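# Carry the long cardboard box onto a far-aisle shelf

## Task

Pick up the long cardboard box from the desk and set it on a shelf in the final shelving section at the far end of the aisle (either side will do). It has to rest directly on the shelf board, not on top of a carton, with no part of it overhanging the shelf's front edge. If the robot tips over or is left tilted, the task fails.

## Robot and tools

ROBOT. TidyBot++: one mobile base (0.54 m long, 0.50 m wide, 0.38 m tall) on four powered casters, carrying a single seven-joint arm with a two-finger gripper. The shoulder sits 0.12 m ahead of the base centre at 0.68 m height. Segments: upper arm 0.42 m, forearm 0.31 m, hand 0.31 m. It starts folded, hand pointing down, wrist up to 0.08 m beyond the base front. Cameras: base_camera (fixed, looking ahead and down) and wrist_camera (looks along the hand).

FRAMES. Base frame: origin on the floor below the base centre, x forward, y left, z up, metres. hand_pose and "target" use it; the reported point is the centre of the closed finger pads, hand z axis along the fingers, fingers opening along hand y. Odometry frame = base frame at scene start; base_odometry gives x, y and heading (rad, left positive, -3.142 to 3.142) from wheel turns only, so slip looks like travel and drift builds up over many moves.

move. One action per call; every key is optional.
- base: an object of relative offsets from where the base currently is, measured on its own axes at command start: translate_m (forward +, -2 to 2 m), strafe_m (left +, -2 to 2 m), rotate_rad (counter-clockwise from above +, -6.3 to 6.3 rad). Translate and strafe together make one straight-line move.
- joints: absolute angles by name. joint_1_rad (any angle, + is clockwise from above, opposite to heading), joint_2_rad shoulder (-2.249 to 2.249, 0 = upper arm vertical, + leans forward), joint_3_rad (any angle), joint_4_rad elbow (-2.579 to 2.579, negative bends forward when joint_3 is 3.14), joint_5_rad (any), joint_6_rad wrist (-2.099 to 2.099), joint_7_rad (any; hand down, + turns counter-clockwise, at 1.57 fingers open left/right), gripper_pos 0 (open) to 1 (closed). Unbounded joints go the short way, so send steps of less than half a turn. Pad gap is roughly 85 x (1 - gripper_pos) mm.
- target: one list of seven numbers, an absolute hand pose in the base frame: x, y, z in metres, then quaternion qw, qx, qy, qz. With target, joints may contain only gripper_pos.
- speeds: optional caps for this action: translate_m and strafe_m 0.05-0.5 m/s (give one value only for a combined move), rotate_rad 0.1-1.57 rad/s, gripper_pos 0.234-0.993 per s.
- min_time_s: 0.1-8 s, slowest allowed duration for each arm motion.
- cameras: list from base_camera, wrist_camera, all; [] for none.
- blocking: true (default) returns when all motion rests; false returns quickly while motion continues, and wait(0) then reports it as "earlier move".
A move with no action just reports state and images.

wait(seconds 0-10, cameras) lets time pass and returns early once running moves settle. stop(cameras) brakes everything still moving. zoom_image(camera, region [x0,y0,x1,y1] pixels, at most 504x504) enlarges part of the latest image. finished_scene(scene) ends the current scene with its number; make no further call in that reply.

RESULTS. base_status, joint_status, hand_status read moving, done, off_target (resting away from target, possibly still pushing), not_followed (command withheld, e.g. self-collision check, with a cause), contact_stop or time_out (true stops; the part then holds where it is), torque_fault, limit_stop_at_motor_heat. An unrequested stop or a refused call skips the rest of that reply's moves. hand_target is where the hand would be with all joints on target; hand_pose is where it is. motor_effort is percent of maximum per motor, with peak in brackets. base_tilt gives forward/right lean in degrees. on_its_own lists unrequested motion. ARM HIT flags a hard self or base hit; MOTOR HOT warns of heating.

PRACTICE. Targets usually land within about 3 cm; fix by adding (wanted - measured hand_pose) to the last target. To hold a loaded hand, resend hand_target, not hand_pose. Never command a loaded joint to its reading: it sags further. The arm sags under load and is not load-compensated. Poses low and close ahead of the base or turned far from the current hand often fail or push into the base. Unreachable poses wander then time out. A downward hand reaches about 0.94 m high at most, less farther out. The gripper spring makes fingers touch earlier than the reading suggests; off_target on the gripper means it is gripping, squeezing about 100-140 N depending on closing speed, so close slowly and not far past contact. When a carried object lands, hand_pose stops falling while commands keep going lower; watch effort and images.

AVOID. Driving or turning while the arm is snagged on something above about 0.6 m, sideways swings with the arm stretched, or reaching far out over nearby furniture: the robot can tip. Pushing into shelves, desks or walls (the arm does not avoid obstacles and keeps pushing), dropping the box, releasing it while moving, squeezing too hard, fast swings with the load, and holding the arm stretched for long (overheating makes it sink). Back away to right a slight lean.

Each tool is called after "Call:" by a JSON object that holds its "fn" and its "kwargs", one argument or row to a line.

## Session

Call:
{"fn": "move", "kwargs": {

}}

Scene clock: 0.00 s.
Motor temperatures (°C): [36 30 33 29 45 42 49]
base_odometry: x=+0.000 y=+0.000 heading=+0.000
base_tilt: forward=+0.3 right=+0.5
base_status: not commanded
joint_positions: joint_1_rad=+0.037 joint_2_rad=-0.382 joint_3_rad=+3.108 joint_4_rad=-2.514 joint_5_rad=-0.009 joint_6_rad=-0.907 joint_7_rad=+1.615 gripper_pos=+0.002
joint_status: not commanded
motor_effort: joint_1_rad=+0 joint_2_rad=-1 joint_3_rad=+1 joint_4_rad=+13 joint_5_rad=+1 joint_6_rad=+1 joint_7_rad=+0
hand_pose: x=+0.2597 y=+0.0017 z=+0.5950 quat_wxyz=(+0.004, +0.999, +0.017, +0.051) (m; base frame)
hand_target: x=+0.2595 y=+0.0017 z=+0.5948 quat_wxyz=(+0.004, +0.999, +0.017, +0.051) (m; base frame)
hand_status: not commanded
pictures: base_camera, wrist_camera

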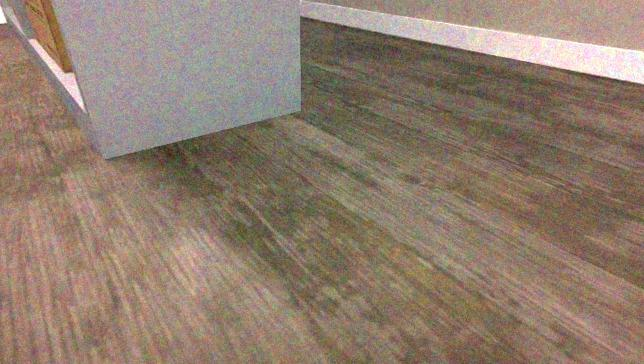

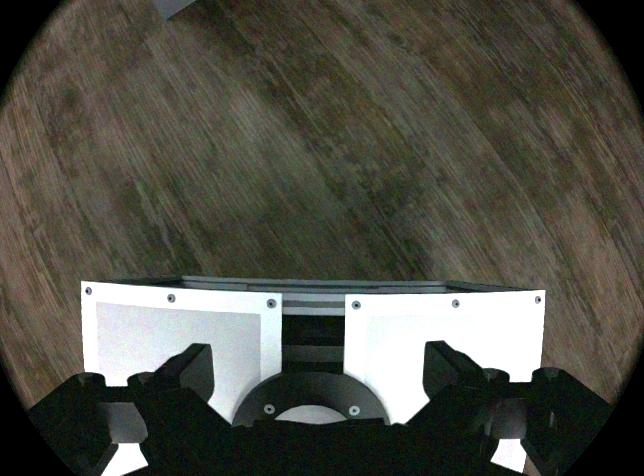

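Call:
{"fn": "move", "kwargs": {
  "joints": {"joint_6_rad": 0.56},
  "cameras": ["all"]
}}

Scene clock: 12.47 s.
move: done
base_odometry: x=+0.000 y=+0.000 heading=+0.000
base_tilt: forward=+0.3 right=+0.5
base_status: not commanded
joint_positions: joint_1_rad=+0.037 joint_2_rad=-0.382 joint_3_rad=+3.108 joint_4_rad=-2.514 joint_5_rad=-0.009 joint_6_rad=+0.501 joint_7_rad=+1.615 gripper_pos=+0.002
joint_status: all done
motor_effort: joint_1_rad=-1(1) joint_2_rad=-4(5) joint_3_rad=+0(1) joint_4_rad=+18(18) joint_5_rad=+1(2) joint_6_rad=+10(11) joint_7_rad=+0(1)
hand_pose: x=+0.5388 y=+0.0001 z=+0.8858 quat_wxyz=(+0.020, +0.728, +0.014, +0.685)
hand_target: x=+0.5392 y=+0.0002 z=+0.9037 quat_wxyz=(+0.021, +0.708, +0.013, +0.706)
hand_status: not commanded
pictures: base_camera, wrist_camera
wrist_camera: T_world_to_cam=[[-0.02748, -0.99859, 0.04539, -0.02684], [-0.05842, -0.04373, -0.99733, 0.97181], [0.99791, -0.03006, -0.05713, -0.35266]] pos_world=[0.40795, 0.00509, 0.95029]

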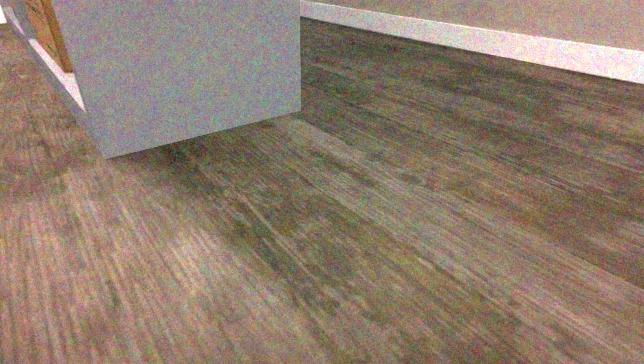

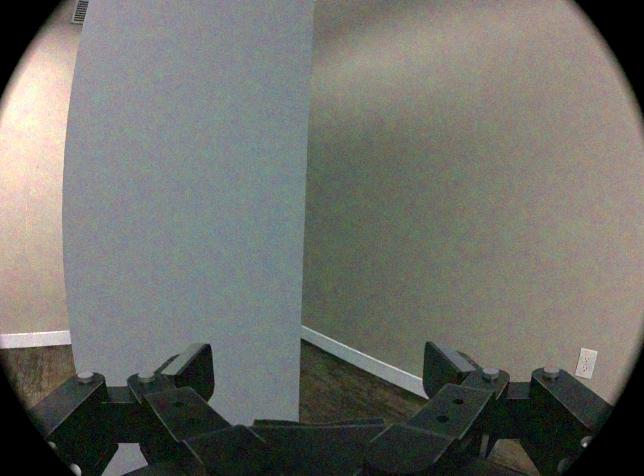

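Call:
{"fn": "move", "kwargs": {
  "base": {"rotate_rad": 0.9},
  "cameras": ["all"]
}}

Call:
{"fn": "move", "kwargs": {
  "base": {"rotate_rad": 0.9},
  "cameras": ["all"]
}}

Call:
{"fn": "move", "kwargs": {
  "base": {"rotate_rad": 1.2},
  "cameras": ["all"]
}}

Call:
{"fn": "move", "kwargs": {
  "base": {"rotate_rad": 1.2},
  "cameras": ["all"]
}}

Scene clock: 17.37 s.
move: done
base_odometry: x=+0.000 y=+0.000 heading=+0.900
base_tilt: forward=+0.3 right=+0.5
base_status: done
joint_positions: joint_1_rad=+0.037 joint_2_rad=-0.382 joint_3_rad=+3.108 joint_4_rad=-2.514 joint_5_rad=-0.009 joint_6_rad=+0.501 joint_7_rad=+1.615 gripper_pos=+0.002
joint_status: not commanded
motor_effort: joint_1_rad=+0(2) joint_2_rad=-5(6) joint_3_rad=+0(1) joint_4_rad=+18(18) joint_5_rad=+0(2) joint_6_rad=+10(11) joint_7_rad=+0(1)
hand_pose: x=+0.5388 y=+0.0002 z=+0.8858 quat_wxyz=(+0.020, +0.728, +0.014, +0.685)
hand_target: x=+0.5392 y=+0.0002 z=+0.9037 quat_wxyz=(+0.021, +0.708, +0.013, +0.706)
hand_status: not commanded
pictures: base_camera, wrist_camera
wrist_camera: T_world_to_cam=[[-0.02729, -0.99859, 0.04547, -0.0269], [-0.05811, -0.04383, -0.99735, 0.9718], [0.99794, -0.02986, -0.05683, -0.35294]] pos_world=[0.40795, 0.00519, 0.95039]

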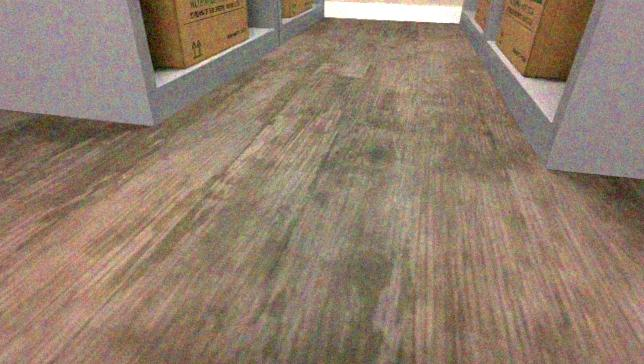

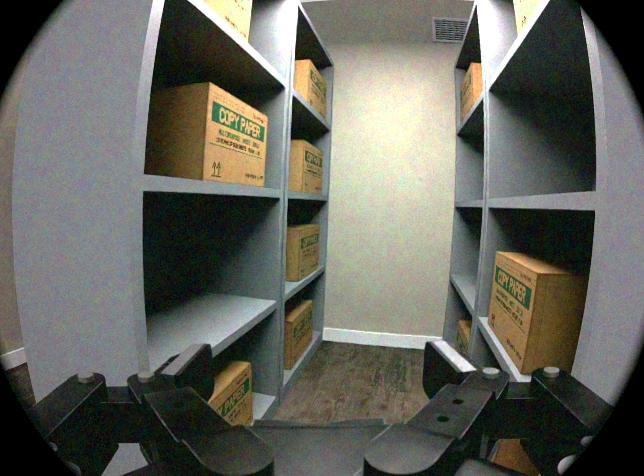

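Scene clock: 19.17 s.
move: done
base_odometry: x=+0.000 y=+0.000 heading=+1.799
base_tilt: forward=+0.3 right=+0.5
base_status: done
joint_positions: joint_1_rad=+0.037 joint_2_rad=-0.382 joint_3_rad=+3.108 joint_4_rad=-2.514 joint_5_rad=-0.009 joint_6_rad=+0.501 joint_7_rad=+1.615 gripper_pos=+0.002
joint_status: not commanded
motor_effort: joint_1_rad=-1(2) joint_2_rad=-5(5) joint_3_rad=+0(1) joint_4_rad=+18(18) joint_5_rad=+1(2) joint_6_rad=+10(11) joint_7_rad=-1(1)
hand_pose: x=+0.5388 y=+0.0003 z=+0.8859 quat_wxyz=(+0.020, +0.728, +0.014, +0.685)
hand_target: x=+0.5392 y=+0.0002 z=+0.9037 quat_wxyz=(+0.021, +0.708, +0.013, +0.706)
hand_status: not commanded
pictures: base_camera, wrist_camera
wrist_camera: T_world_to_cam=[[-0.02719, -0.99859, 0.04556, -0.02703], [-0.05801, -0.04393, -0.99735, 0.97176], [0.99795, -0.02976, -0.05673, -0.35304]] pos_world=[0.40795, 0.00519, 0.95039]

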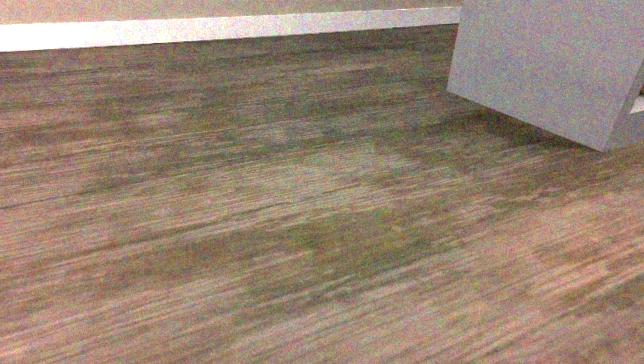

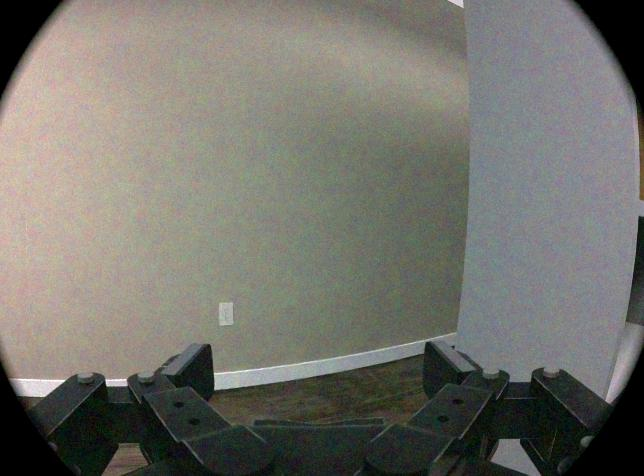

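Scene clock: 21.20 s.
move: done
base_odometry: x=+0.000 y=+0.000 heading=+2.999
base_tilt: forward=+0.3 right=+0.5
base_status: done
joint_positions: joint_1_rad=+0.037 joint_2_rad=-0.382 joint_3_rad=+3.108 joint_4_rad=-2.514 joint_5_rad=-0.009 joint_6_rad=+0.502 joint_7_rad=+1.615 gripper_pos=+0.002
joint_status: not commanded
motor_effort: joint_1_rad=-1(2) joint_2_rad=-5(5) joint_3_rad=+1(2) joint_4_rad=+18(18) joint_5_rad=+0(2) joint_6_rad=+10(11) joint_7_rad=+0(1)
hand_pose: x=+0.5388 y=+0.0004 z=+0.8859 quat_wxyz=(+0.020, +0.728, +0.014, +0.685)
hand_target: x=+0.5392 y=+0.0002 z=+0.9037 quat_wxyz=(+0.021, +0.708, +0.013, +0.706)
hand_status: not commanded
pictures: base_camera, wrist_camera
wrist_camera: T_world_to_cam=[[-0.02699, -0.99859, 0.04565, -0.02709], [-0.05789, -0.04402, -0.99735, 0.97172], [0.99796, -0.02956, -0.05662, -0.35315]] pos_world=[0.40795, 0.00529, 0.95039]

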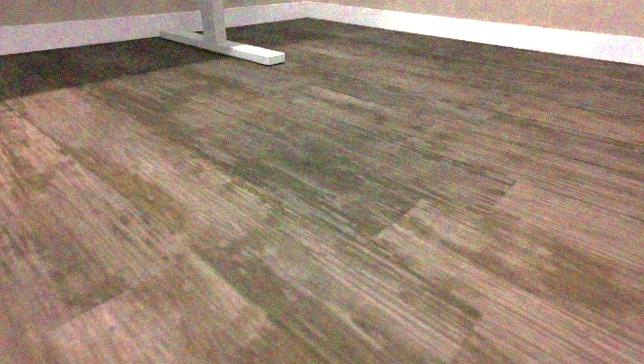

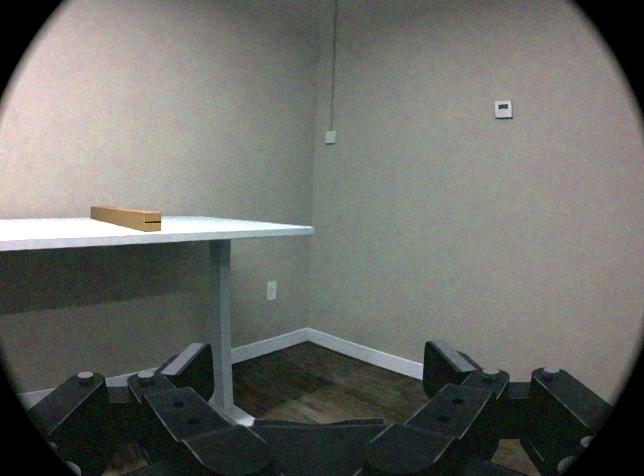

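Scene clock: 23.23 s.
move: done
base_odometry: x=+0.000 y=+0.000 heading=-2.085
base_tilt: forward=+0.3 right=+0.5
base_status: done
joint_positions: joint_1_rad=+0.037 joint_2_rad=-0.382 joint_3_rad=+3.107 joint_4_rad=-2.514 joint_5_rad=-0.009 joint_6_rad=+0.502 joint_7_rad=+1.615 gripper_pos=+0.002
joint_status: not commanded
motor_effort: joint_1_rad=+0(2) joint_2_rad=-5(5) joint_3_rad=+1(2) joint_4_rad=+18(18) joint_5_rad=+1(2) joint_6_rad=+10(11) joint_7_rad=-1(1)
hand_pose: x=+0.5388 y=+0.0005 z=+0.8860 quat_wxyz=(+0.020, +0.728, +0.014, +0.685)
hand_target: x=+0.5392 y=+0.0002 z=+0.9037 quat_wxyz=(+0.021, +0.708, +0.013, +0.706)
hand_status: not commanded
pictures: base_camera, wrist_camera
wrist_camera: T_world_to_cam=[[-0.02679, -0.9986, 0.04563, -0.02706], [-0.05779, -0.04402, -0.99736, 0.97179], [0.99797, -0.02936, -0.05652, -0.35324]] pos_world=[0.40795, 0.00539, 0.95049]

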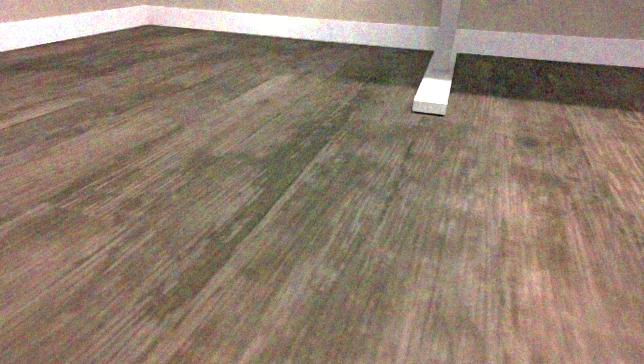

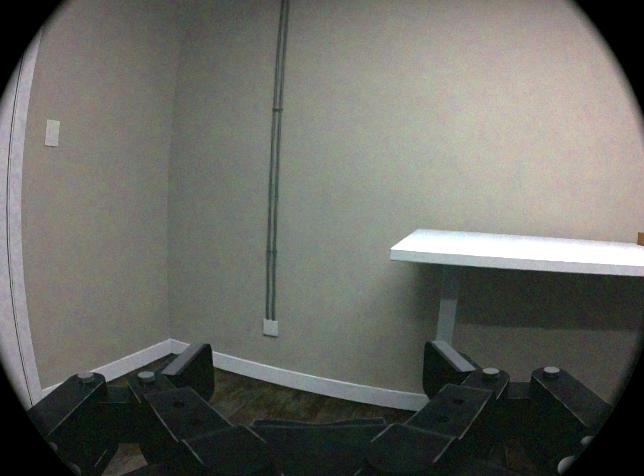

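Call:
{"fn": "move", "kwargs": {
  "base": {"rotate_rad": -0.4},
  "cameras": ["all"]
}}

Scene clock: 69.43 s.
move: done
base_odometry: x=+0.000 y=+0.000 heading=-2.484
base_tilt: forward=+0.3 right=+0.5
base_status: done
joint_positions: joint_1_rad=+0.037 joint_2_rad=-0.382 joint_3_rad=+3.108 joint_4_rad=-2.514 joint_5_rad=-0.009 joint_6_rad=+0.502 joint_7_rad=+1.615 gripper_pos=+0.002
joint_status: not commanded
motor_effort: joint_1_rad=-1(2) joint_2_rad=-4(5) joint_3_rad=+1(2) joint_4_rad=+18(18) joint_5_rad=+1(1) joint_6_rad=+10(11) joint_7_rad=+0(1)
hand_pose: x=+0.5388 y=+0.0001 z=+0.8860 quat_wxyz=(+0.020, +0.728, +0.014, +0.685)
hand_target: x=+0.5392 y=+0.0002 z=+0.9037 quat_wxyz=(+0.021, +0.708, +0.013, +0.706)
hand_status: not commanded
pictures: base_camera, wrist_camera
wrist_camera: T_world_to_cam=[[-0.02772, -0.99859, 0.04529, -0.02676], [-0.05772, -0.04363, -0.99738, 0.97176], [0.99795, -0.03026, -0.05643, -0.35333]] pos_world=[0.40795, 0.00499, 0.95049]

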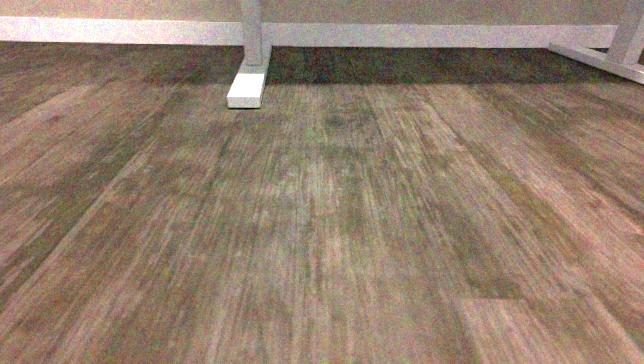

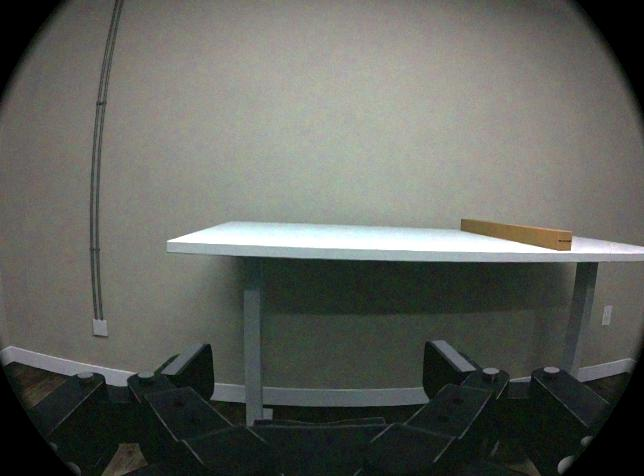

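Call:
{"fn": "move", "kwargs": {
  "base": {"translate_m": 0.15, "strafe_m": -0.85},
  "joints": {"joint_2_rad": -0.2, "joint_4_rad": -2.0, "joint_6_rad": -0.25},
  "cameras": ["all"]
}}

Scene clock: 87.23 s.
move: done
base_odometry: x=-0.638 y=+0.581 heading=-2.484
base_tilt: forward=+0.3 right=+0.5
base_status: done
joint_positions: joint_1_rad=+0.037 joint_2_rad=-0.213 joint_3_rad=+3.110 joint_4_rad=-2.042 joint_5_rad=-0.009 joint_6_rad=-0.208 joint_7_rad=+1.615 gripper_pos=+0.002
joint_status: all done
motor_effort: joint_1_rad=+0(2) joint_2_rad=-11(12) joint_3_rad=+0(3) joint_4_rad=+19(20) joint_5_rad=+0(2) joint_6_rad=+9(11) joint_7_rad=-1(1)
hand_pose: x=+0.6119 y=+0.0005 z=+0.8727 quat_wxyz=(+0.013, +0.851, +0.015, +0.524)
hand_target: x=+0.6174 y=+0.0014 z=+0.8791 quat_wxyz=(+0.012, +0.855, +0.016, +0.519)
hand_status: not commanded
pictures: base_camera, wrist_camera
wrist_camera: T_world_to_cam=[[-0.00737, -0.99909, 0.04201, -0.03323], [-0.44726, -0.03428, -0.89375, 1.11063], [0.89438, -0.02537, -0.4466, -0.02319]] pos_world=[0.51723, 0.00428, 0.98367]

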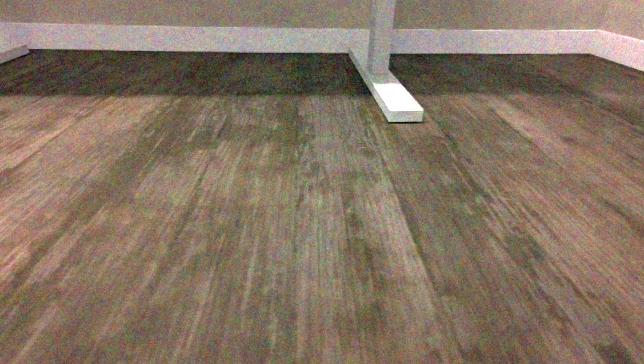

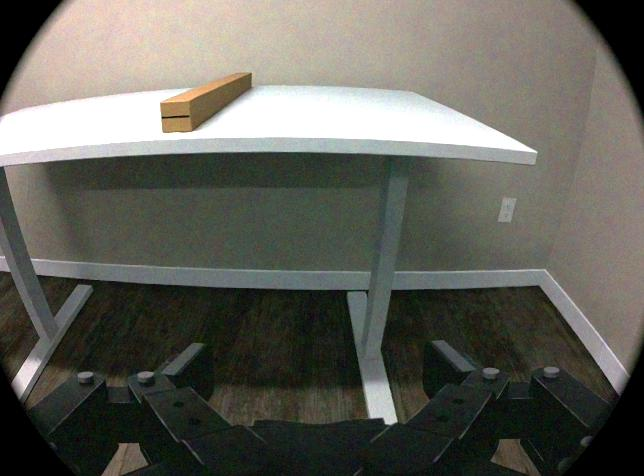

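Call:
{"fn": "move", "kwargs": {
  "base": {"strafe_m": 0.29},
  "joints": {"joint_1_rad": 0.0, "joint_2_rad": 0.1, "joint_4_rad": -1.2, "joint_6_rad": -0.7},
  "cameras": ["all"]
}}

Scene clock: 104.90 s.
move: done
base_odometry: x=-0.461 y=+0.352 heading=-2.484
base_tilt: forward=+0.3 right=+0.5
base_status: done
joint_positions: joint_1_rad=+0.011 joint_2_rad=+0.082 joint_3_rad=+3.106 joint_4_rad=-1.242 joint_5_rad=-0.009 joint_6_rad=-0.656 joint_7_rad=+1.615 gripper_pos=+0.002
joint_status: all done
motor_effort: joint_1_rad=-1(3) joint_2_rad=-20(20) joint_3_rad=+0(2) joint_4_rad=+19(21) joint_5_rad=+0(2) joint_6_rad=+10(11) joint_7_rad=+0(1)
hand_pose: x=+0.7433 y=+0.0172 z=+1.0538 quat_wxyz=(+0.000, +0.836, +0.026, +0.548)
hand_target: x=+0.7462 y=+0.0228 z=+1.0551 quat_wxyz=(-0.003, +0.841, +0.030, +0.540)
hand_status: not commanded
pictures: base_camera, wrist_camera
wrist_camera: T_world_to_cam=[[0.02456, -0.99918, 0.03231, -0.03668], [-0.39484, -0.03939, -0.9179, 1.31842], [0.91842, 0.00979, -0.39548, -0.13173]] pos_world=[0.64244, 0.01657, 1.15927]

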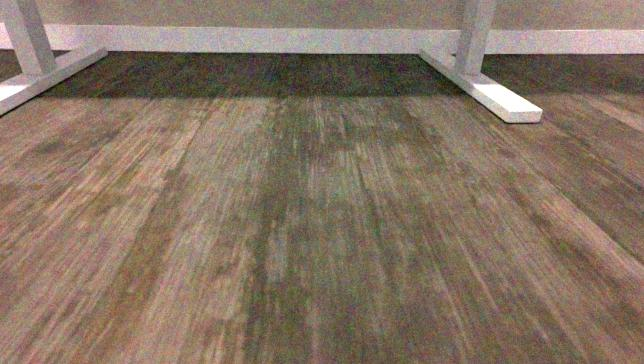

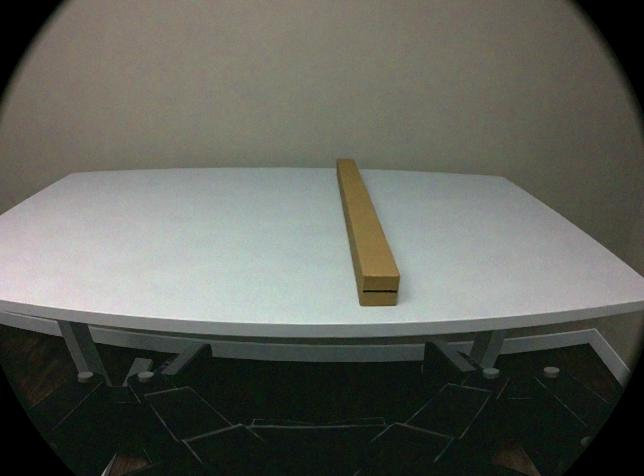

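Call:
{"fn": "move", "kwargs": {
  "base": {"rotate_rad": 3.141}
}}

Call:
{"fn": "move", "kwargs": {
  "base": {"translate_m": 0.5, "strafe_m": -0.37},
  "joints": {"joint_2_rad": 0.0, "joint_4_rad": -1.5, "joint_6_rad": -0.2},
  "cameras": ["all"]
}}

Scene clock: 142.30 s.
move: done
base_odometry: x=-0.461 y=+0.352 heading=+0.656
base_tilt: forward=+0.3 right=+0.5
base_status: done
joint_positions: joint_1_rad=-0.001 joint_2_rad=+0.105 joint_3_rad=+3.107 joint_4_rad=-1.242 joint_5_rad=-0.009 joint_6_rad=-0.659 joint_7_rad=+1.615 gripper_pos=+0.002
joint_status: not commanded
motor_effort: joint_1_rad=-1(3) joint_2_rad=-21(25) joint_3_rad=+0(2) joint_4_rad=+19(20) joint_5_rad=+1(2) joint_6_rad=+10(10) joint_7_rad=+0(1)
hand_pose: x=+0.7508 y=+0.0246 z=+1.0391 quat_wxyz=(-0.004, +0.842, +0.031, +0.538)
hand_target: x=+0.7462 y=+0.0228 z=+1.0551 quat_wxyz=(-0.003, +0.841, +0.030, +0.540)
hand_status: not commanded
pictures: none

Scene clock: 144.93 s.
move: done
base_odometry: x=+0.161 y=+0.364 heading=+0.657
base_tilt: forward=+0.3 right=+0.5
base_status: done
joint_positions: joint_1_rad=-0.001 joint_2_rad=+0.019 joint_3_rad=+3.107 joint_4_rad=-1.465 joint_5_rad=-0.009 joint_6_rad=-0.259 joint_7_rad=+1.615 gripper_pos=+0.002
joint_status: all done
motor_effort: joint_1_rad=-1(2) joint_2_rad=-19(22) joint_3_rad=+0(1) joint_4_rad=+20(21) joint_5_rad=+0(2) joint_6_rad=+10(11) joint_7_rad=+0(1)
hand_pose: x=+0.7458 y=+0.0246 z=+1.0766 quat_wxyz=(-0.002, +0.765, +0.028, +0.644)
hand_target: x=+0.7405 y=+0.0227 z=+1.0847 quat_wxyz=(+0.000, +0.751, +0.026, +0.660)
hand_status: not commanded
pictures: base_camera, wrist_camera
wrist_camera: T_world_to_cam=[[0.02477, -0.99916, 0.0326, -0.03055], [-0.16703, -0.03628, -0.98528, 1.24322], [0.98564, 0.01896, -0.16779, -0.42064]] pos_world=[0.62301, 0.02256, 1.15534]

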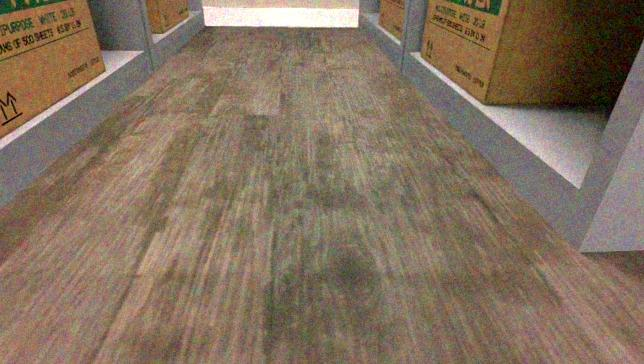

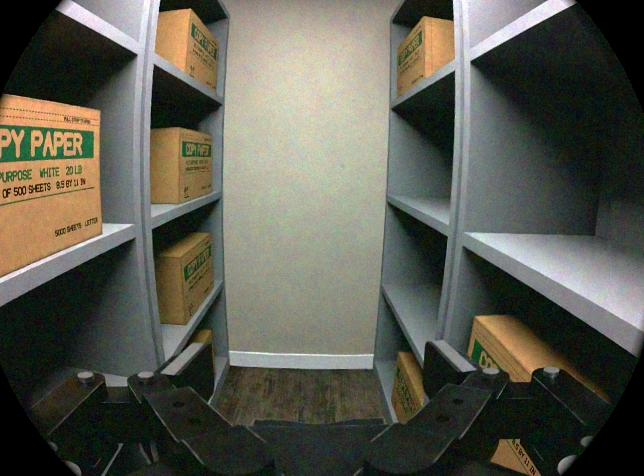

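Call:
{"fn": "move", "kwargs": {
  "base": {"rotate_rad": 0.06, "translate_m": 0.3},
  "joints": {"joint_1_rad": 0.5},
  "cameras": ["all"]
}}

Scene clock: 167.70 s.
move: done
base_odometry: x=+0.399 y=+0.547 heading=+0.717
base_tilt: forward=+0.3 right=+0.5
base_status: done
joint_positions: joint_1_rad=+0.485 joint_2_rad=+0.015 joint_3_rad=+3.104 joint_4_rad=-1.468 joint_5_rad=-0.009 joint_6_rad=-0.255 joint_7_rad=+1.615 gripper_pos=+0.002
joint_status: all done
motor_effort: joint_1_rad=-1(3) joint_2_rad=-19(22) joint_3_rad=+0(3) joint_4_rad=+20(21) joint_5_rad=+1(2) joint_6_rad=+10(11) joint_7_rad=+0(1)
hand_pose: x=+0.6842 y=-0.2692 z=+1.0783 quat_wxyz=(+0.153, +0.748, -0.156, +0.627)
hand_target: x=+0.6753 y=-0.2780 z=+1.0847 quat_wxyz=(+0.163, +0.734, -0.160, +0.640)
hand_status: not commanded
pictures: base_camera, wrist_camera
wrist_camera: T_world_to_cam=[[-0.44296, -0.89595, 0.03261, 0.02511], [-0.1607, 0.04356, -0.98604, 1.24196], [0.88202, -0.44202, -0.16327, -0.41199]] pos_world=[0.57408, -0.21371, 1.15654]

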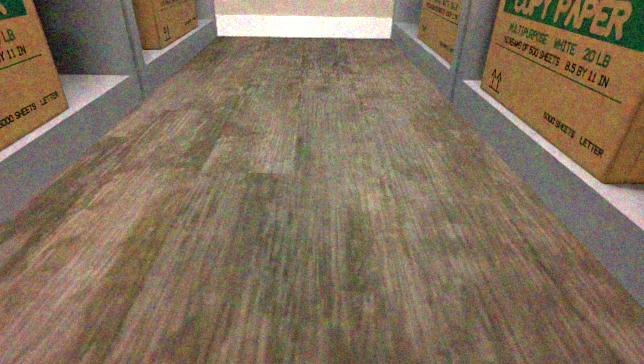

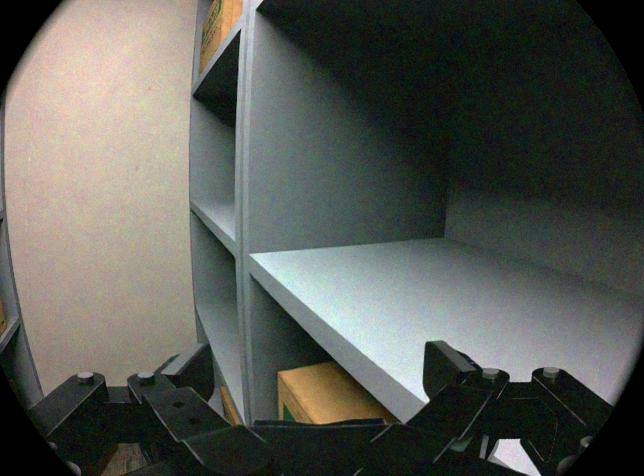

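Call:
{"fn": "move", "kwargs": {
  "base": {"translate_m": 0.45},
  "joints": {"joint_1_rad": 0.6},
  "cameras": ["all"]
}}

Scene clock: 172.03 s.
move: done
base_odometry: x=+0.738 y=+0.843 heading=+0.716
base_tilt: forward=+0.3 right=+0.5
base_status: done
joint_positions: joint_1_rad=+0.597 joint_2_rad=+0.013 joint_3_rad=+3.109 joint_4_rad=-1.469 joint_5_rad=-0.009 joint_6_rad=-0.254 joint_7_rad=+1.615 gripper_pos=+0.002
joint_status: all done
motor_effort: joint_1_rad=+0(3) joint_2_rad=-19(23) joint_3_rad=+0(2) joint_4_rad=+20(22) joint_5_rad=+1(2) joint_6_rad=+10(11) joint_7_rad=+0(1)
hand_pose: x=+0.6482 y=-0.3327 z=+1.0797 quat_wxyz=(+0.190, +0.736, -0.199, +0.618)
hand_target: x=+0.6447 y=-0.3322 z=+1.0847 quat_wxyz=(+0.195, +0.725, -0.197, +0.631)
hand_status: not commanded
pictures: base_camera, wrist_camera
wrist_camera: T_world_to_cam=[[-0.54461, -0.83805, 0.03274, 0.03724], [-0.15215, 0.06033, -0.98651, 1.24084], [0.82478, -0.54224, -0.16037, -0.40753]] pos_world=[0.5452, -0.26464, 1.15754]

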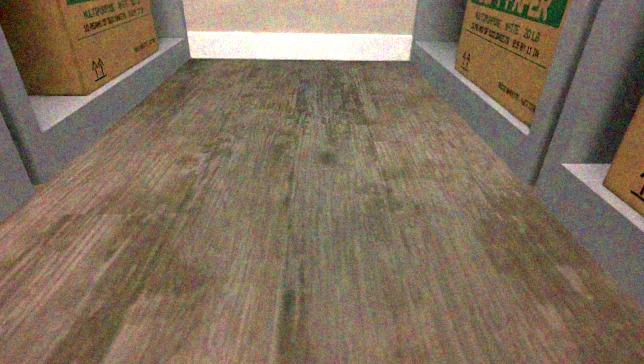

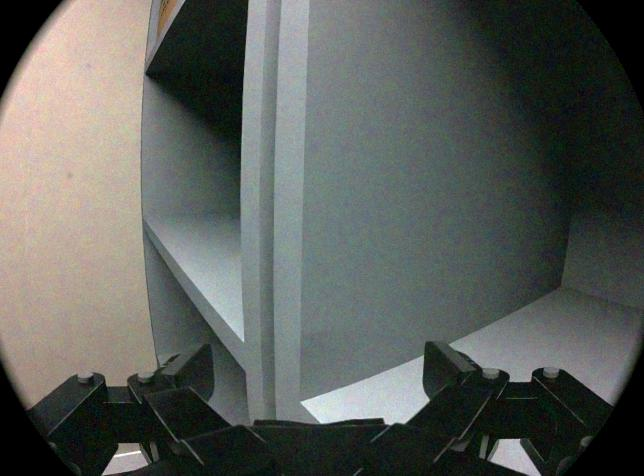

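Call:
{"fn": "move", "kwargs": {
  "base": {"translate_m": 0.4, "strafe_m": 0.04},
  "cameras": ["all"]
}}

Scene clock: 181.07 s.
move: done
base_odometry: x=+1.014 y=+1.135 heading=+0.716
base_tilt: forward=+0.4 right=+0.5
base_status: done
joint_positions: joint_1_rad=+0.597 joint_2_rad=+0.012 joint_3_rad=+3.107 joint_4_rad=-1.469 joint_5_rad=-0.009 joint_6_rad=-0.253 joint_7_rad=+1.615 gripper_pos=+0.002
joint_status: not commanded
motor_effort: joint_1_rad=+0(4) joint_2_rad=-19(23) joint_3_rad=+0(3) joint_4_rad=+20(21) joint_5_rad=+1(2) joint_6_rad=+10(11) joint_7_rad=+0(1)
hand_pose: x=+0.6489 y=-0.3315 z=+1.0798 quat_wxyz=(+0.189, +0.736, -0.198, +0.618)
hand_target: x=+0.6447 y=-0.3322 z=+1.0847 quat_wxyz=(+0.195, +0.725, -0.197, +0.631)
hand_status: not commanded
pictures: base_camera, wrist_camera
wrist_camera: T_world_to_cam=[[-0.54266, -0.83932, 0.03273, 0.03688], [-0.15195, 0.05976, -0.98658, 1.24068], [0.8261, -0.54035, -0.15996, -0.40814]] pos_world=[0.5457, -0.26374, 1.15754]

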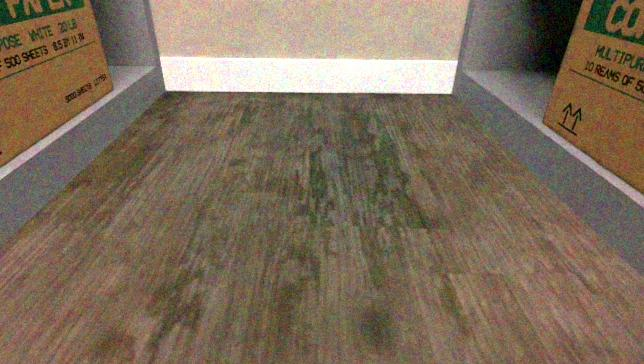

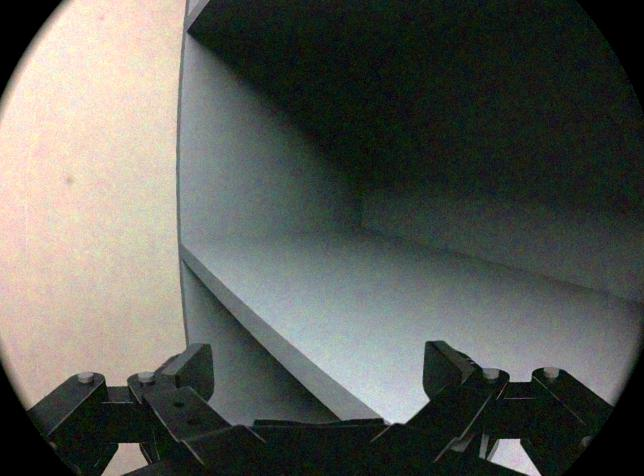

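Call:
{"fn": "move", "kwargs": {
  "joints": {"joint_1_rad": 0.0}
}}

Call:
{"fn": "move", "kwargs": {
  "base": {"translate_m": -1.75},
  "cameras": ["base_camera"]
}}

Scene clock: 295.43 s.
move: done
base_odometry: x=+1.014 y=+1.135 heading=+0.716
base_tilt: forward=+0.4 right=+0.5
base_status: not commanded
joint_positions: joint_1_rad=+0.012 joint_2_rad=+0.012 joint_3_rad=+3.106 joint_4_rad=-1.469 joint_5_rad=-0.009 joint_6_rad=-0.253 joint_7_rad=+1.615 gripper_pos=+0.002
joint_status: all done
motor_effort: joint_1_rad=+0(2) joint_2_rad=-19(19) joint_3_rad=+0(2) joint_4_rad=+20(20) joint_5_rad=+1(2) joint_6_rad=+10(10) joint_7_rad=-1(1)
hand_pose: x=+0.7438 y=+0.0167 z=+1.0798 quat_wxyz=(+0.003, +0.762, +0.023, +0.647)
hand_target: x=+0.7405 y=+0.0227 z=+1.0847 quat_wxyz=(+0.000, +0.751, +0.026, +0.660)
hand_status: not commanded
pictures: none

Scene clock: 299.57 s.
move: done
base_odometry: x=-0.307 y=-0.013 heading=+0.716
base_tilt: forward=+0.3 right=+0.5
base_status: done
joint_positions: joint_1_rad=+0.010 joint_2_rad=+0.003 joint_3_rad=+3.106 joint_4_rad=-1.469 joint_5_rad=-0.009 joint_6_rad=-0.253 joint_7_rad=+1.615 gripper_pos=+0.002
joint_status: not commanded
motor_effort: joint_1_rad=-1(3) joint_2_rad=-18(24) joint_3_rad=+0(3) joint_4_rad=+20(21) joint_5_rad=+1(2) joint_6_rad=+10(11) joint_7_rad=-1(1)
hand_pose: x=+0.7399 y=+0.0179 z=+1.0859 quat_wxyz=(+0.002, +0.759, +0.024, +0.651)
hand_target: x=+0.7405 y=+0.0227 z=+1.0847 quat_wxyz=(+0.000, +0.751, +0.026, +0.660)
hand_status: not commanded

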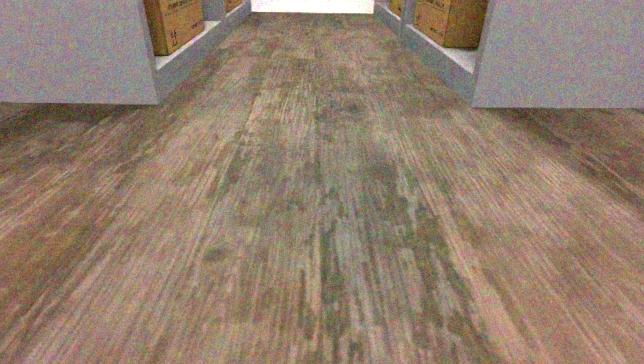

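Call:
{"fn": "move", "kwargs": {
  "base": {"rotate_rad": 3.107}
}}

Call:
{"fn": "move", "kwargs": {
  "base": {"strafe_m": -0.5},
  "joints": {"joint_2_rad": 0.0, "joint_4_rad": -1.2, "joint_6_rad": -0.8},
  "cameras": ["all"]
}}

Scene clock: 308.67 s.
move: done
base_odometry: x=-0.307 y=-0.013 heading=-2.461
base_tilt: forward=+0.3 right=+0.5
base_status: done
joint_positions: joint_1_rad=+0.000 joint_2_rad=+0.003 joint_3_rad=+3.107 joint_4_rad=-1.469 joint_5_rad=-0.009 joint_6_rad=-0.253 joint_7_rad=+1.615 gripper_pos=+0.002
joint_status: not commanded
motor_effort: joint_1_rad=-1(3) joint_2_rad=-18(22) joint_3_rad=+0(2) joint_4_rad=+20(20) joint_5_rad=+1(2) joint_6_rad=+10(11) joint_7_rad=+0(1)
hand_pose: x=+0.7400 y=+0.0236 z=+1.0854 quat_wxyz=(-0.001, +0.759, +0.027, +0.650)
hand_target: x=+0.7405 y=+0.0227 z=+1.0847 quat_wxyz=(+0.000, +0.751, +0.026, +0.660)
hand_status: not commanded
pictures: none

Scene clock: 310.87 s.
move: done
base_odometry: x=-0.622 y=+0.375 heading=-2.460
base_tilt: forward=+0.3 right=+0.5
base_status: done
joint_positions: joint_1_rad=+0.005 joint_2_rad=+0.003 joint_3_rad=+3.112 joint_4_rad=-1.240 joint_5_rad=-0.009 joint_6_rad=-0.758 joint_7_rad=+1.615 gripper_pos=+0.002
joint_status: all done
motor_effort: joint_1_rad=-1(3) joint_2_rad=-18(20) joint_3_rad=+0(3) joint_4_rad=+19(21) joint_5_rad=+1(2) joint_6_rad=+10(11) joint_7_rad=-1(1)
hand_pose: x=+0.7004 y=+0.0176 z=+1.0739 quat_wxyz=(+0.001, +0.841, +0.028, +0.540)
hand_target: x=+0.6942 y=+0.0226 z=+1.0870 quat_wxyz=(-0.002, +0.841, +0.032, +0.540)
hand_status: not commanded
pictures: base_camera, wrist_camera
wrist_camera: T_world_to_cam=[[0.02642, -0.99903, 0.03533, -0.04048], [-0.41316, -0.04309, -0.90964, 1.32403], [0.91028, 0.00943, -0.4139, -0.05884]] pos_world=[0.60166, 0.01717, 1.18147]

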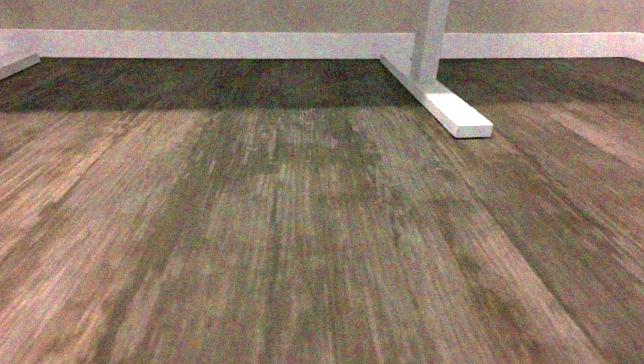

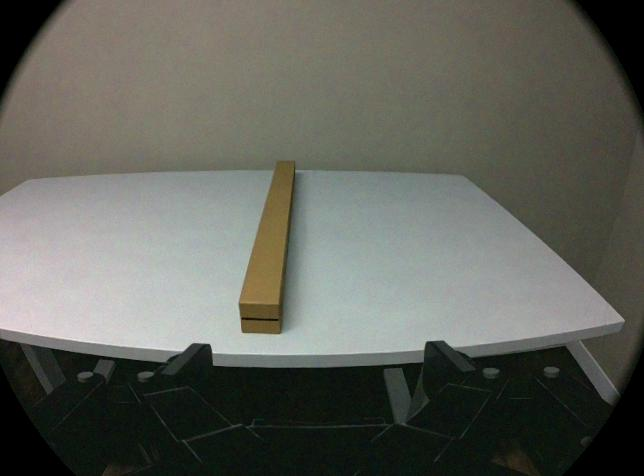

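Call:
{"fn": "move", "kwargs": {
  "base": {"rotate_rad": 0.063, "strafe_m": 0.011},
  "joints": {"joint_2_rad": 0.408, "joint_4_rad": -0.791, "joint_6_rad": -0.983},
  "min_time_s": 2,
  "cameras": ["wrist_camera"]
}}

Scene clock: 334.57 s.
move: done
base_odometry: x=-0.615 y=+0.367 heading=-2.397
base_tilt: forward=+0.4 right=+0.5
base_status: done
joint_positions: joint_1_rad=-0.005 joint_2_rad=+0.398 joint_3_rad=+3.104 joint_4_rad=-0.831 joint_5_rad=-0.009 joint_6_rad=-0.941 joint_7_rad=+1.615 gripper_pos=+0.002
joint_status: all done
motor_effort: joint_1_rad=+0(4) joint_2_rad=-29(31) joint_3_rad=+0(4) joint_4_rad=+19(21) joint_5_rad=+0(2) joint_6_rad=+8(10) joint_7_rad=-1(1)
hand_pose: x=+0.8343 y=+0.0274 z=+1.0003 quat_wxyz=(-0.010, +0.883, +0.033, +0.467)
hand_target: x=+0.8330 y=+0.0213 z=+1.0039 quat_wxyz=(-0.007, +0.886, +0.029, +0.462)
hand_status: not commanded
wrist_camera: T_world_to_cam=[[0.04892, -0.99859, 0.02049, -0.03561], [-0.55897, -0.04437, -0.828, 1.35277], [0.82774, 0.02906, -0.56036, 0.0035]] pos_world=[0.75501, 0.02437, 1.12277]

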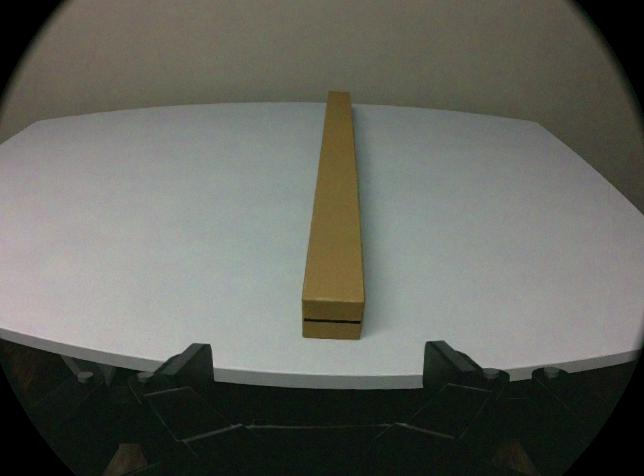

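Call:
{"fn": "move", "kwargs": {
  "base": {"translate_m": 0.4, "strafe_m": 0.015},
  "joints": {"joint_1_rad": 0.0, "joint_3_rad": 3.1416, "joint_5_rad": 0.0},
  "speeds": {"translate_m": 0.3},
  "min_time_s": 2,
  "cameras": ["all"]
}}

Scene clock: 348.83 s.
move: done
base_odometry: x=-0.899 y=+0.085 heading=-2.397
base_tilt: forward=+0.4 right=+0.5
base_status: done
joint_positions: joint_1_rad=-0.005 joint_2_rad=+0.412 joint_3_rad=+3.127 joint_4_rad=-0.828 joint_5_rad=-0.009 joint_6_rad=-0.946 joint_7_rad=+1.615 gripper_pos=+0.002
joint_status: all done
motor_effort: joint_1_rad=+0(3) joint_2_rad=-29(33) joint_3_rad=+0(2) joint_4_rad=+19(19) joint_5_rad=+1(2) joint_6_rad=+9(10) joint_7_rad=-1(2)
hand_pose: x=+0.8386 y=+0.0150 z=+0.9900 quat_wxyz=(-0.001, +0.888, +0.026, +0.460)
hand_target: x=+0.8338 y=+0.0014 z=+1.0036 quat_wxyz=(+0.010, +0.887, +0.019, +0.461)
hand_status: not commanded
pictures: base_camera, wrist_camera
wrist_camera: T_world_to_cam=[[0.02815, -0.99918, 0.02915, -0.03914], [-0.5738, -0.04003, -0.81802, 1.34853], [0.81851, 0.0063, -0.57446, 0.01655]] pos_world=[0.76135, 0.01477, 1.11376]

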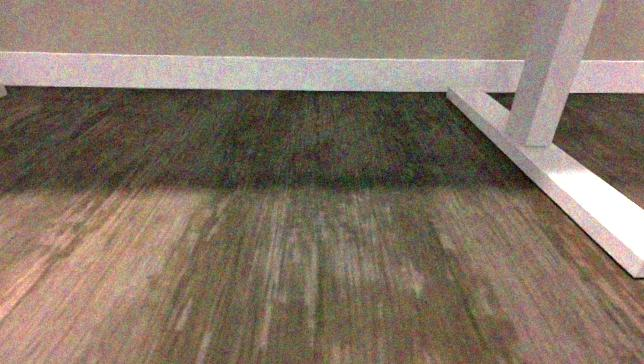

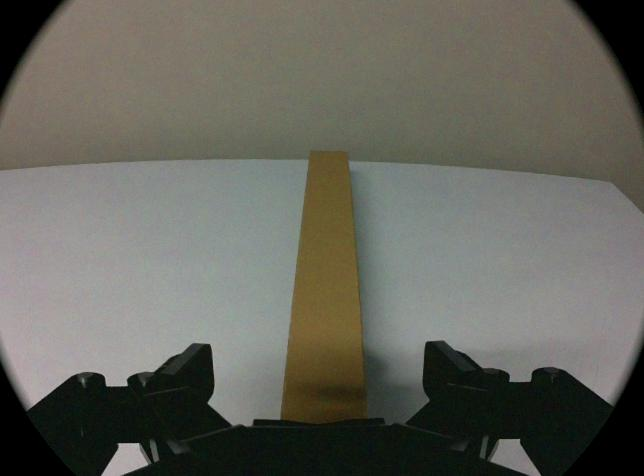

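Call:
{"fn": "move", "kwargs": {
  "base": {"translate_m": 0.055, "strafe_m": -0.006},
  "speeds": {"translate_m": 0.1},
  "joints": {"joint_2_rad": 0.358, "joint_4_rad": -1.065, "joint_6_rad": -0.76},
  "min_time_s": 2.5,
  "cameras": ["wrist_camera"]
}}

Scene clock: 366.13 s.
move: done
base_odometry: x=-0.943 y=+0.052 heading=-2.397
base_tilt: forward=+0.4 right=+0.5
base_status: done
joint_positions: joint_1_rad=-0.005 joint_2_rad=+0.394 joint_3_rad=+3.129 joint_4_rad=-1.030 joint_5_rad=-0.009 joint_6_rad=-0.818 joint_7_rad=+1.615 gripper_pos=+0.002
joint_status: all done
motor_effort: joint_1_rad=+0(3) joint_2_rad=-29(34) joint_3_rad=+0(1) joint_4_rad=+19(20) joint_5_rad=+0(2) joint_6_rad=+8(10) joint_7_rad=+0(1)
hand_pose: x=+0.8350 y=+0.0142 z=+0.9228 quat_wxyz=(-0.001, +0.900, +0.025, +0.435)
hand_target: x=+0.8321 y=+0.0014 z=+0.9433 quat_wxyz=(+0.010, +0.887, +0.019, +0.461)
hand_status: not commanded
wrist_camera: T_world_to_cam=[[0.02749, -0.9992, 0.02908, -0.03722], [-0.61842, -0.03986, -0.78484, 1.29821], [0.78537, 0.00359, -0.61902, 0.04973]] pos_world=[0.7648, 0.01437, 1.05075]

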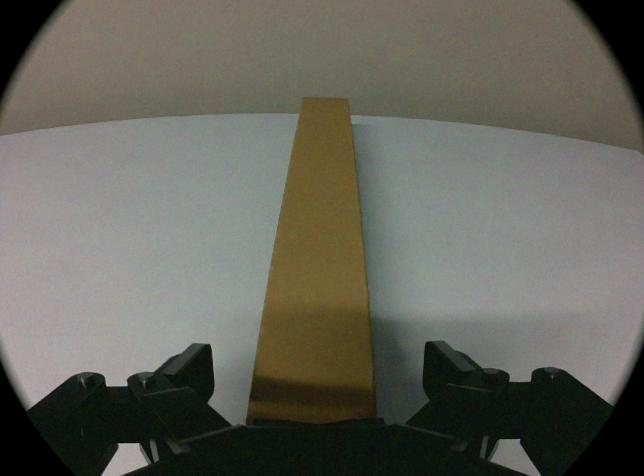

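Call:
{"fn": "move", "kwargs": {
  "joints": {"joint_2_rad": 0.345, "joint_4_rad": -1.14, "joint_6_rad": -0.70},
  "min_time_s": 2,
  "cameras": ["wrist_camera"]
}}

Scene clock: 373.40 s.
move: done
base_odometry: x=-0.943 y=+0.052 heading=-2.397
base_tilt: forward=+0.3 right=+0.5
base_status: not commanded
joint_positions: joint_1_rad=-0.005 joint_2_rad=+0.381 joint_3_rad=+3.129 joint_4_rad=-1.104 joint_5_rad=-0.009 joint_6_rad=-0.757 joint_7_rad=+1.615 gripper_pos=+0.002
joint_status: all done
motor_effort: joint_1_rad=-1(1) joint_2_rad=-29(30) joint_3_rad=+0(0) joint_4_rad=+19(20) joint_5_rad=+1(2) joint_6_rad=+8(10) joint_7_rad=+0(1)
hand_pose: x=+0.8321 y=+0.0142 z=+0.9057 quat_wxyz=(-0.001, +0.900, +0.025, +0.435)
hand_target: x=+0.8289 y=+0.0014 z=+0.9253 quat_wxyz=(+0.010, +0.888, +0.019, +0.460)
hand_status: not commanded
wrist_camera: T_world_to_cam=[[0.02708, -0.99921, 0.02916, -0.03631], [-0.61905, -0.03967, -0.78435, 1.28304], [0.78488, 0.00319, -0.61964, 0.04236]] pos_world=[0.762, 0.01447, 1.03365]

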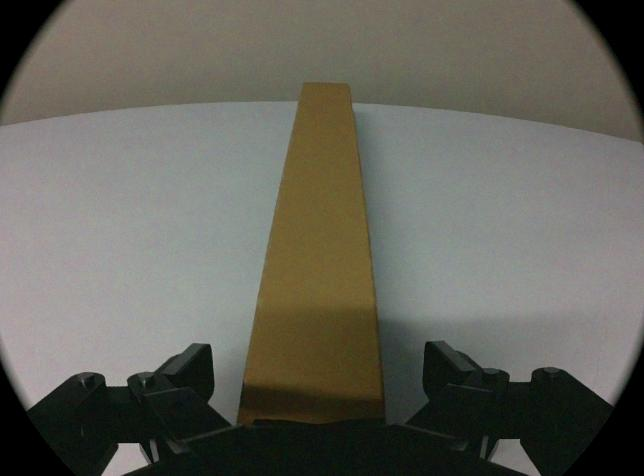

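Call:
{"fn": "zoom_image", "kwargs": {
  "camera": "wrist_camera",
  "region": [150, 250, 490, 476]
}}

Scaled by 1.482.

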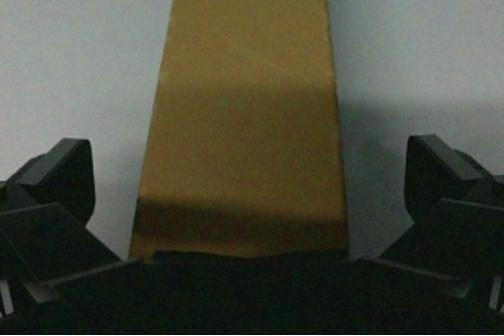

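Call:
{"fn": "move", "kwargs": {
  "joints": {"joint_2_rad": 0.343, "joint_4_rad": -1.185, "joint_6_rad": -0.66},
  "min_time_s": 2,
  "cameras": ["wrist_camera"]
}}

Scene clock: 392.47 s.
move: done
base_odometry: x=-0.943 y=+0.052 heading=-2.397
base_tilt: forward=+0.4 right=+0.5
base_status: not commanded
joint_positions: joint_1_rad=-0.005 joint_2_rad=+0.379 joint_3_rad=+3.129 joint_4_rad=-1.148 joint_5_rad=-0.009 joint_6_rad=-0.717 joint_7_rad=+1.615 gripper_pos=+0.002
joint_status: all done
motor_effort: joint_1_rad=-1(1) joint_2_rad=-29(30) joint_3_rad=+0(1) joint_4_rad=+19(20) joint_5_rad=+1(2) joint_6_rad=+8(10) joint_7_rad=+0(1)
hand_pose: x=+0.8317 y=+0.0142 z=+0.8926 quat_wxyz=(-0.001, +0.901, +0.024, +0.434)
hand_target: x=+0.8284 y=+0.0014 z=+0.9113 quat_wxyz=(+0.010, +0.888, +0.019, +0.459)
hand_status: not commanded
wrist_camera: T_world_to_cam=[[0.02676, -0.99922, 0.02915, -0.03568], [-0.62018, -0.03947, -0.78346, 1.27261], [0.784, 0.00289, -0.62075, 0.03635]] pos_world=[0.7617, 0.01447, 1.02065]

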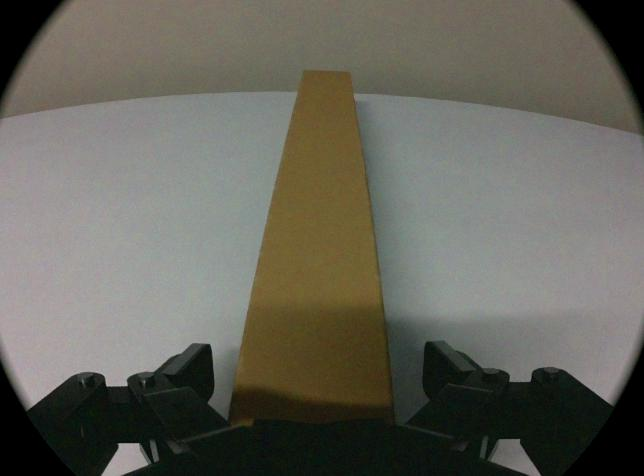

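Call:
{"fn": "move", "kwargs": {
  "joints": {"joint_2_rad": 0.342, "joint_4_rad": -1.21, "joint_6_rad": -0.635},
  "min_time_s": 1.5
}}

Call:
{"fn": "move", "kwargs": {
  "joints": {"gripper_pos": 0.3},
  "speeds": {"gripper_pos": 0.234},
  "cameras": ["wrist_camera"]
}}

Scene clock: 401.33 s.
move: done
base_odometry: x=-0.943 y=+0.052 heading=-2.397
base_tilt: forward=+0.3 right=+0.5
base_status: not commanded
joint_positions: joint_1_rad=-0.005 joint_2_rad=+0.372 joint_3_rad=+3.129 joint_4_rad=-1.170 joint_5_rad=-0.009 joint_6_rad=-0.688 joint_7_rad=+1.615 gripper_pos=+0.002
joint_status: all done
motor_effort: joint_1_rad=+0(1) joint_2_rad=-28(29) joint_3_rad=+0(0) joint_4_rad=+19(20) joint_5_rad=+2(2) joint_6_rad=+8(9) joint_7_rad=+0(1)
hand_pose: x=+0.8320 y=+0.0142 z=+0.8919 quat_wxyz=(+0.000, +0.898, +0.024, +0.440)
hand_target: x=+0.8285 y=+0.0014 z=+0.9042 quat_wxyz=(+0.010, +0.888, +0.019, +0.459)
hand_status: not commanded
pictures: none

Scene clock: 403.20 s.
move: done
base_odometry: x=-0.943 y=+0.052 heading=-2.397
base_tilt: forward=+0.4 right=+0.5
base_status: not commanded
joint_positions: joint_1_rad=-0.005 joint_2_rad=+0.368 joint_3_rad=+3.129 joint_4_rad=-1.170 joint_5_rad=-0.009 joint_6_rad=-0.687 joint_7_rad=+1.615 gripper_pos=+0.298
joint_status: all done
motor_effort: joint_1_rad=-1(1) joint_2_rad=-27(28) joint_3_rad=+0(1) joint_4_rad=+18(19) joint_5_rad=+1(2) joint_6_rad=+7(9) joint_7_rad=+0(1)
hand_pose: x=+0.8312 y=+0.0139 z=+0.8956 quat_wxyz=(+0.000, +0.896, +0.024, +0.443)
hand_target: x=+0.8285 y=+0.0014 z=+0.9042 quat_wxyz=(+0.010, +0.888, +0.019, +0.459)
hand_status: not commanded
wrist_camera: T_world_to_cam=[[0.02542, -0.99924, 0.02963, -0.03542], [-0.60505, -0.03897, -0.79523, 1.27259], [0.79578, 0.00228, -0.60558, 0.0152]] pos_world=[0.75879, 0.01417, 1.02225]

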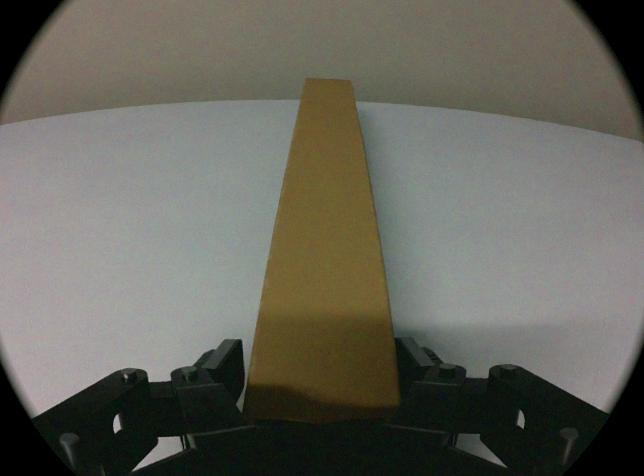

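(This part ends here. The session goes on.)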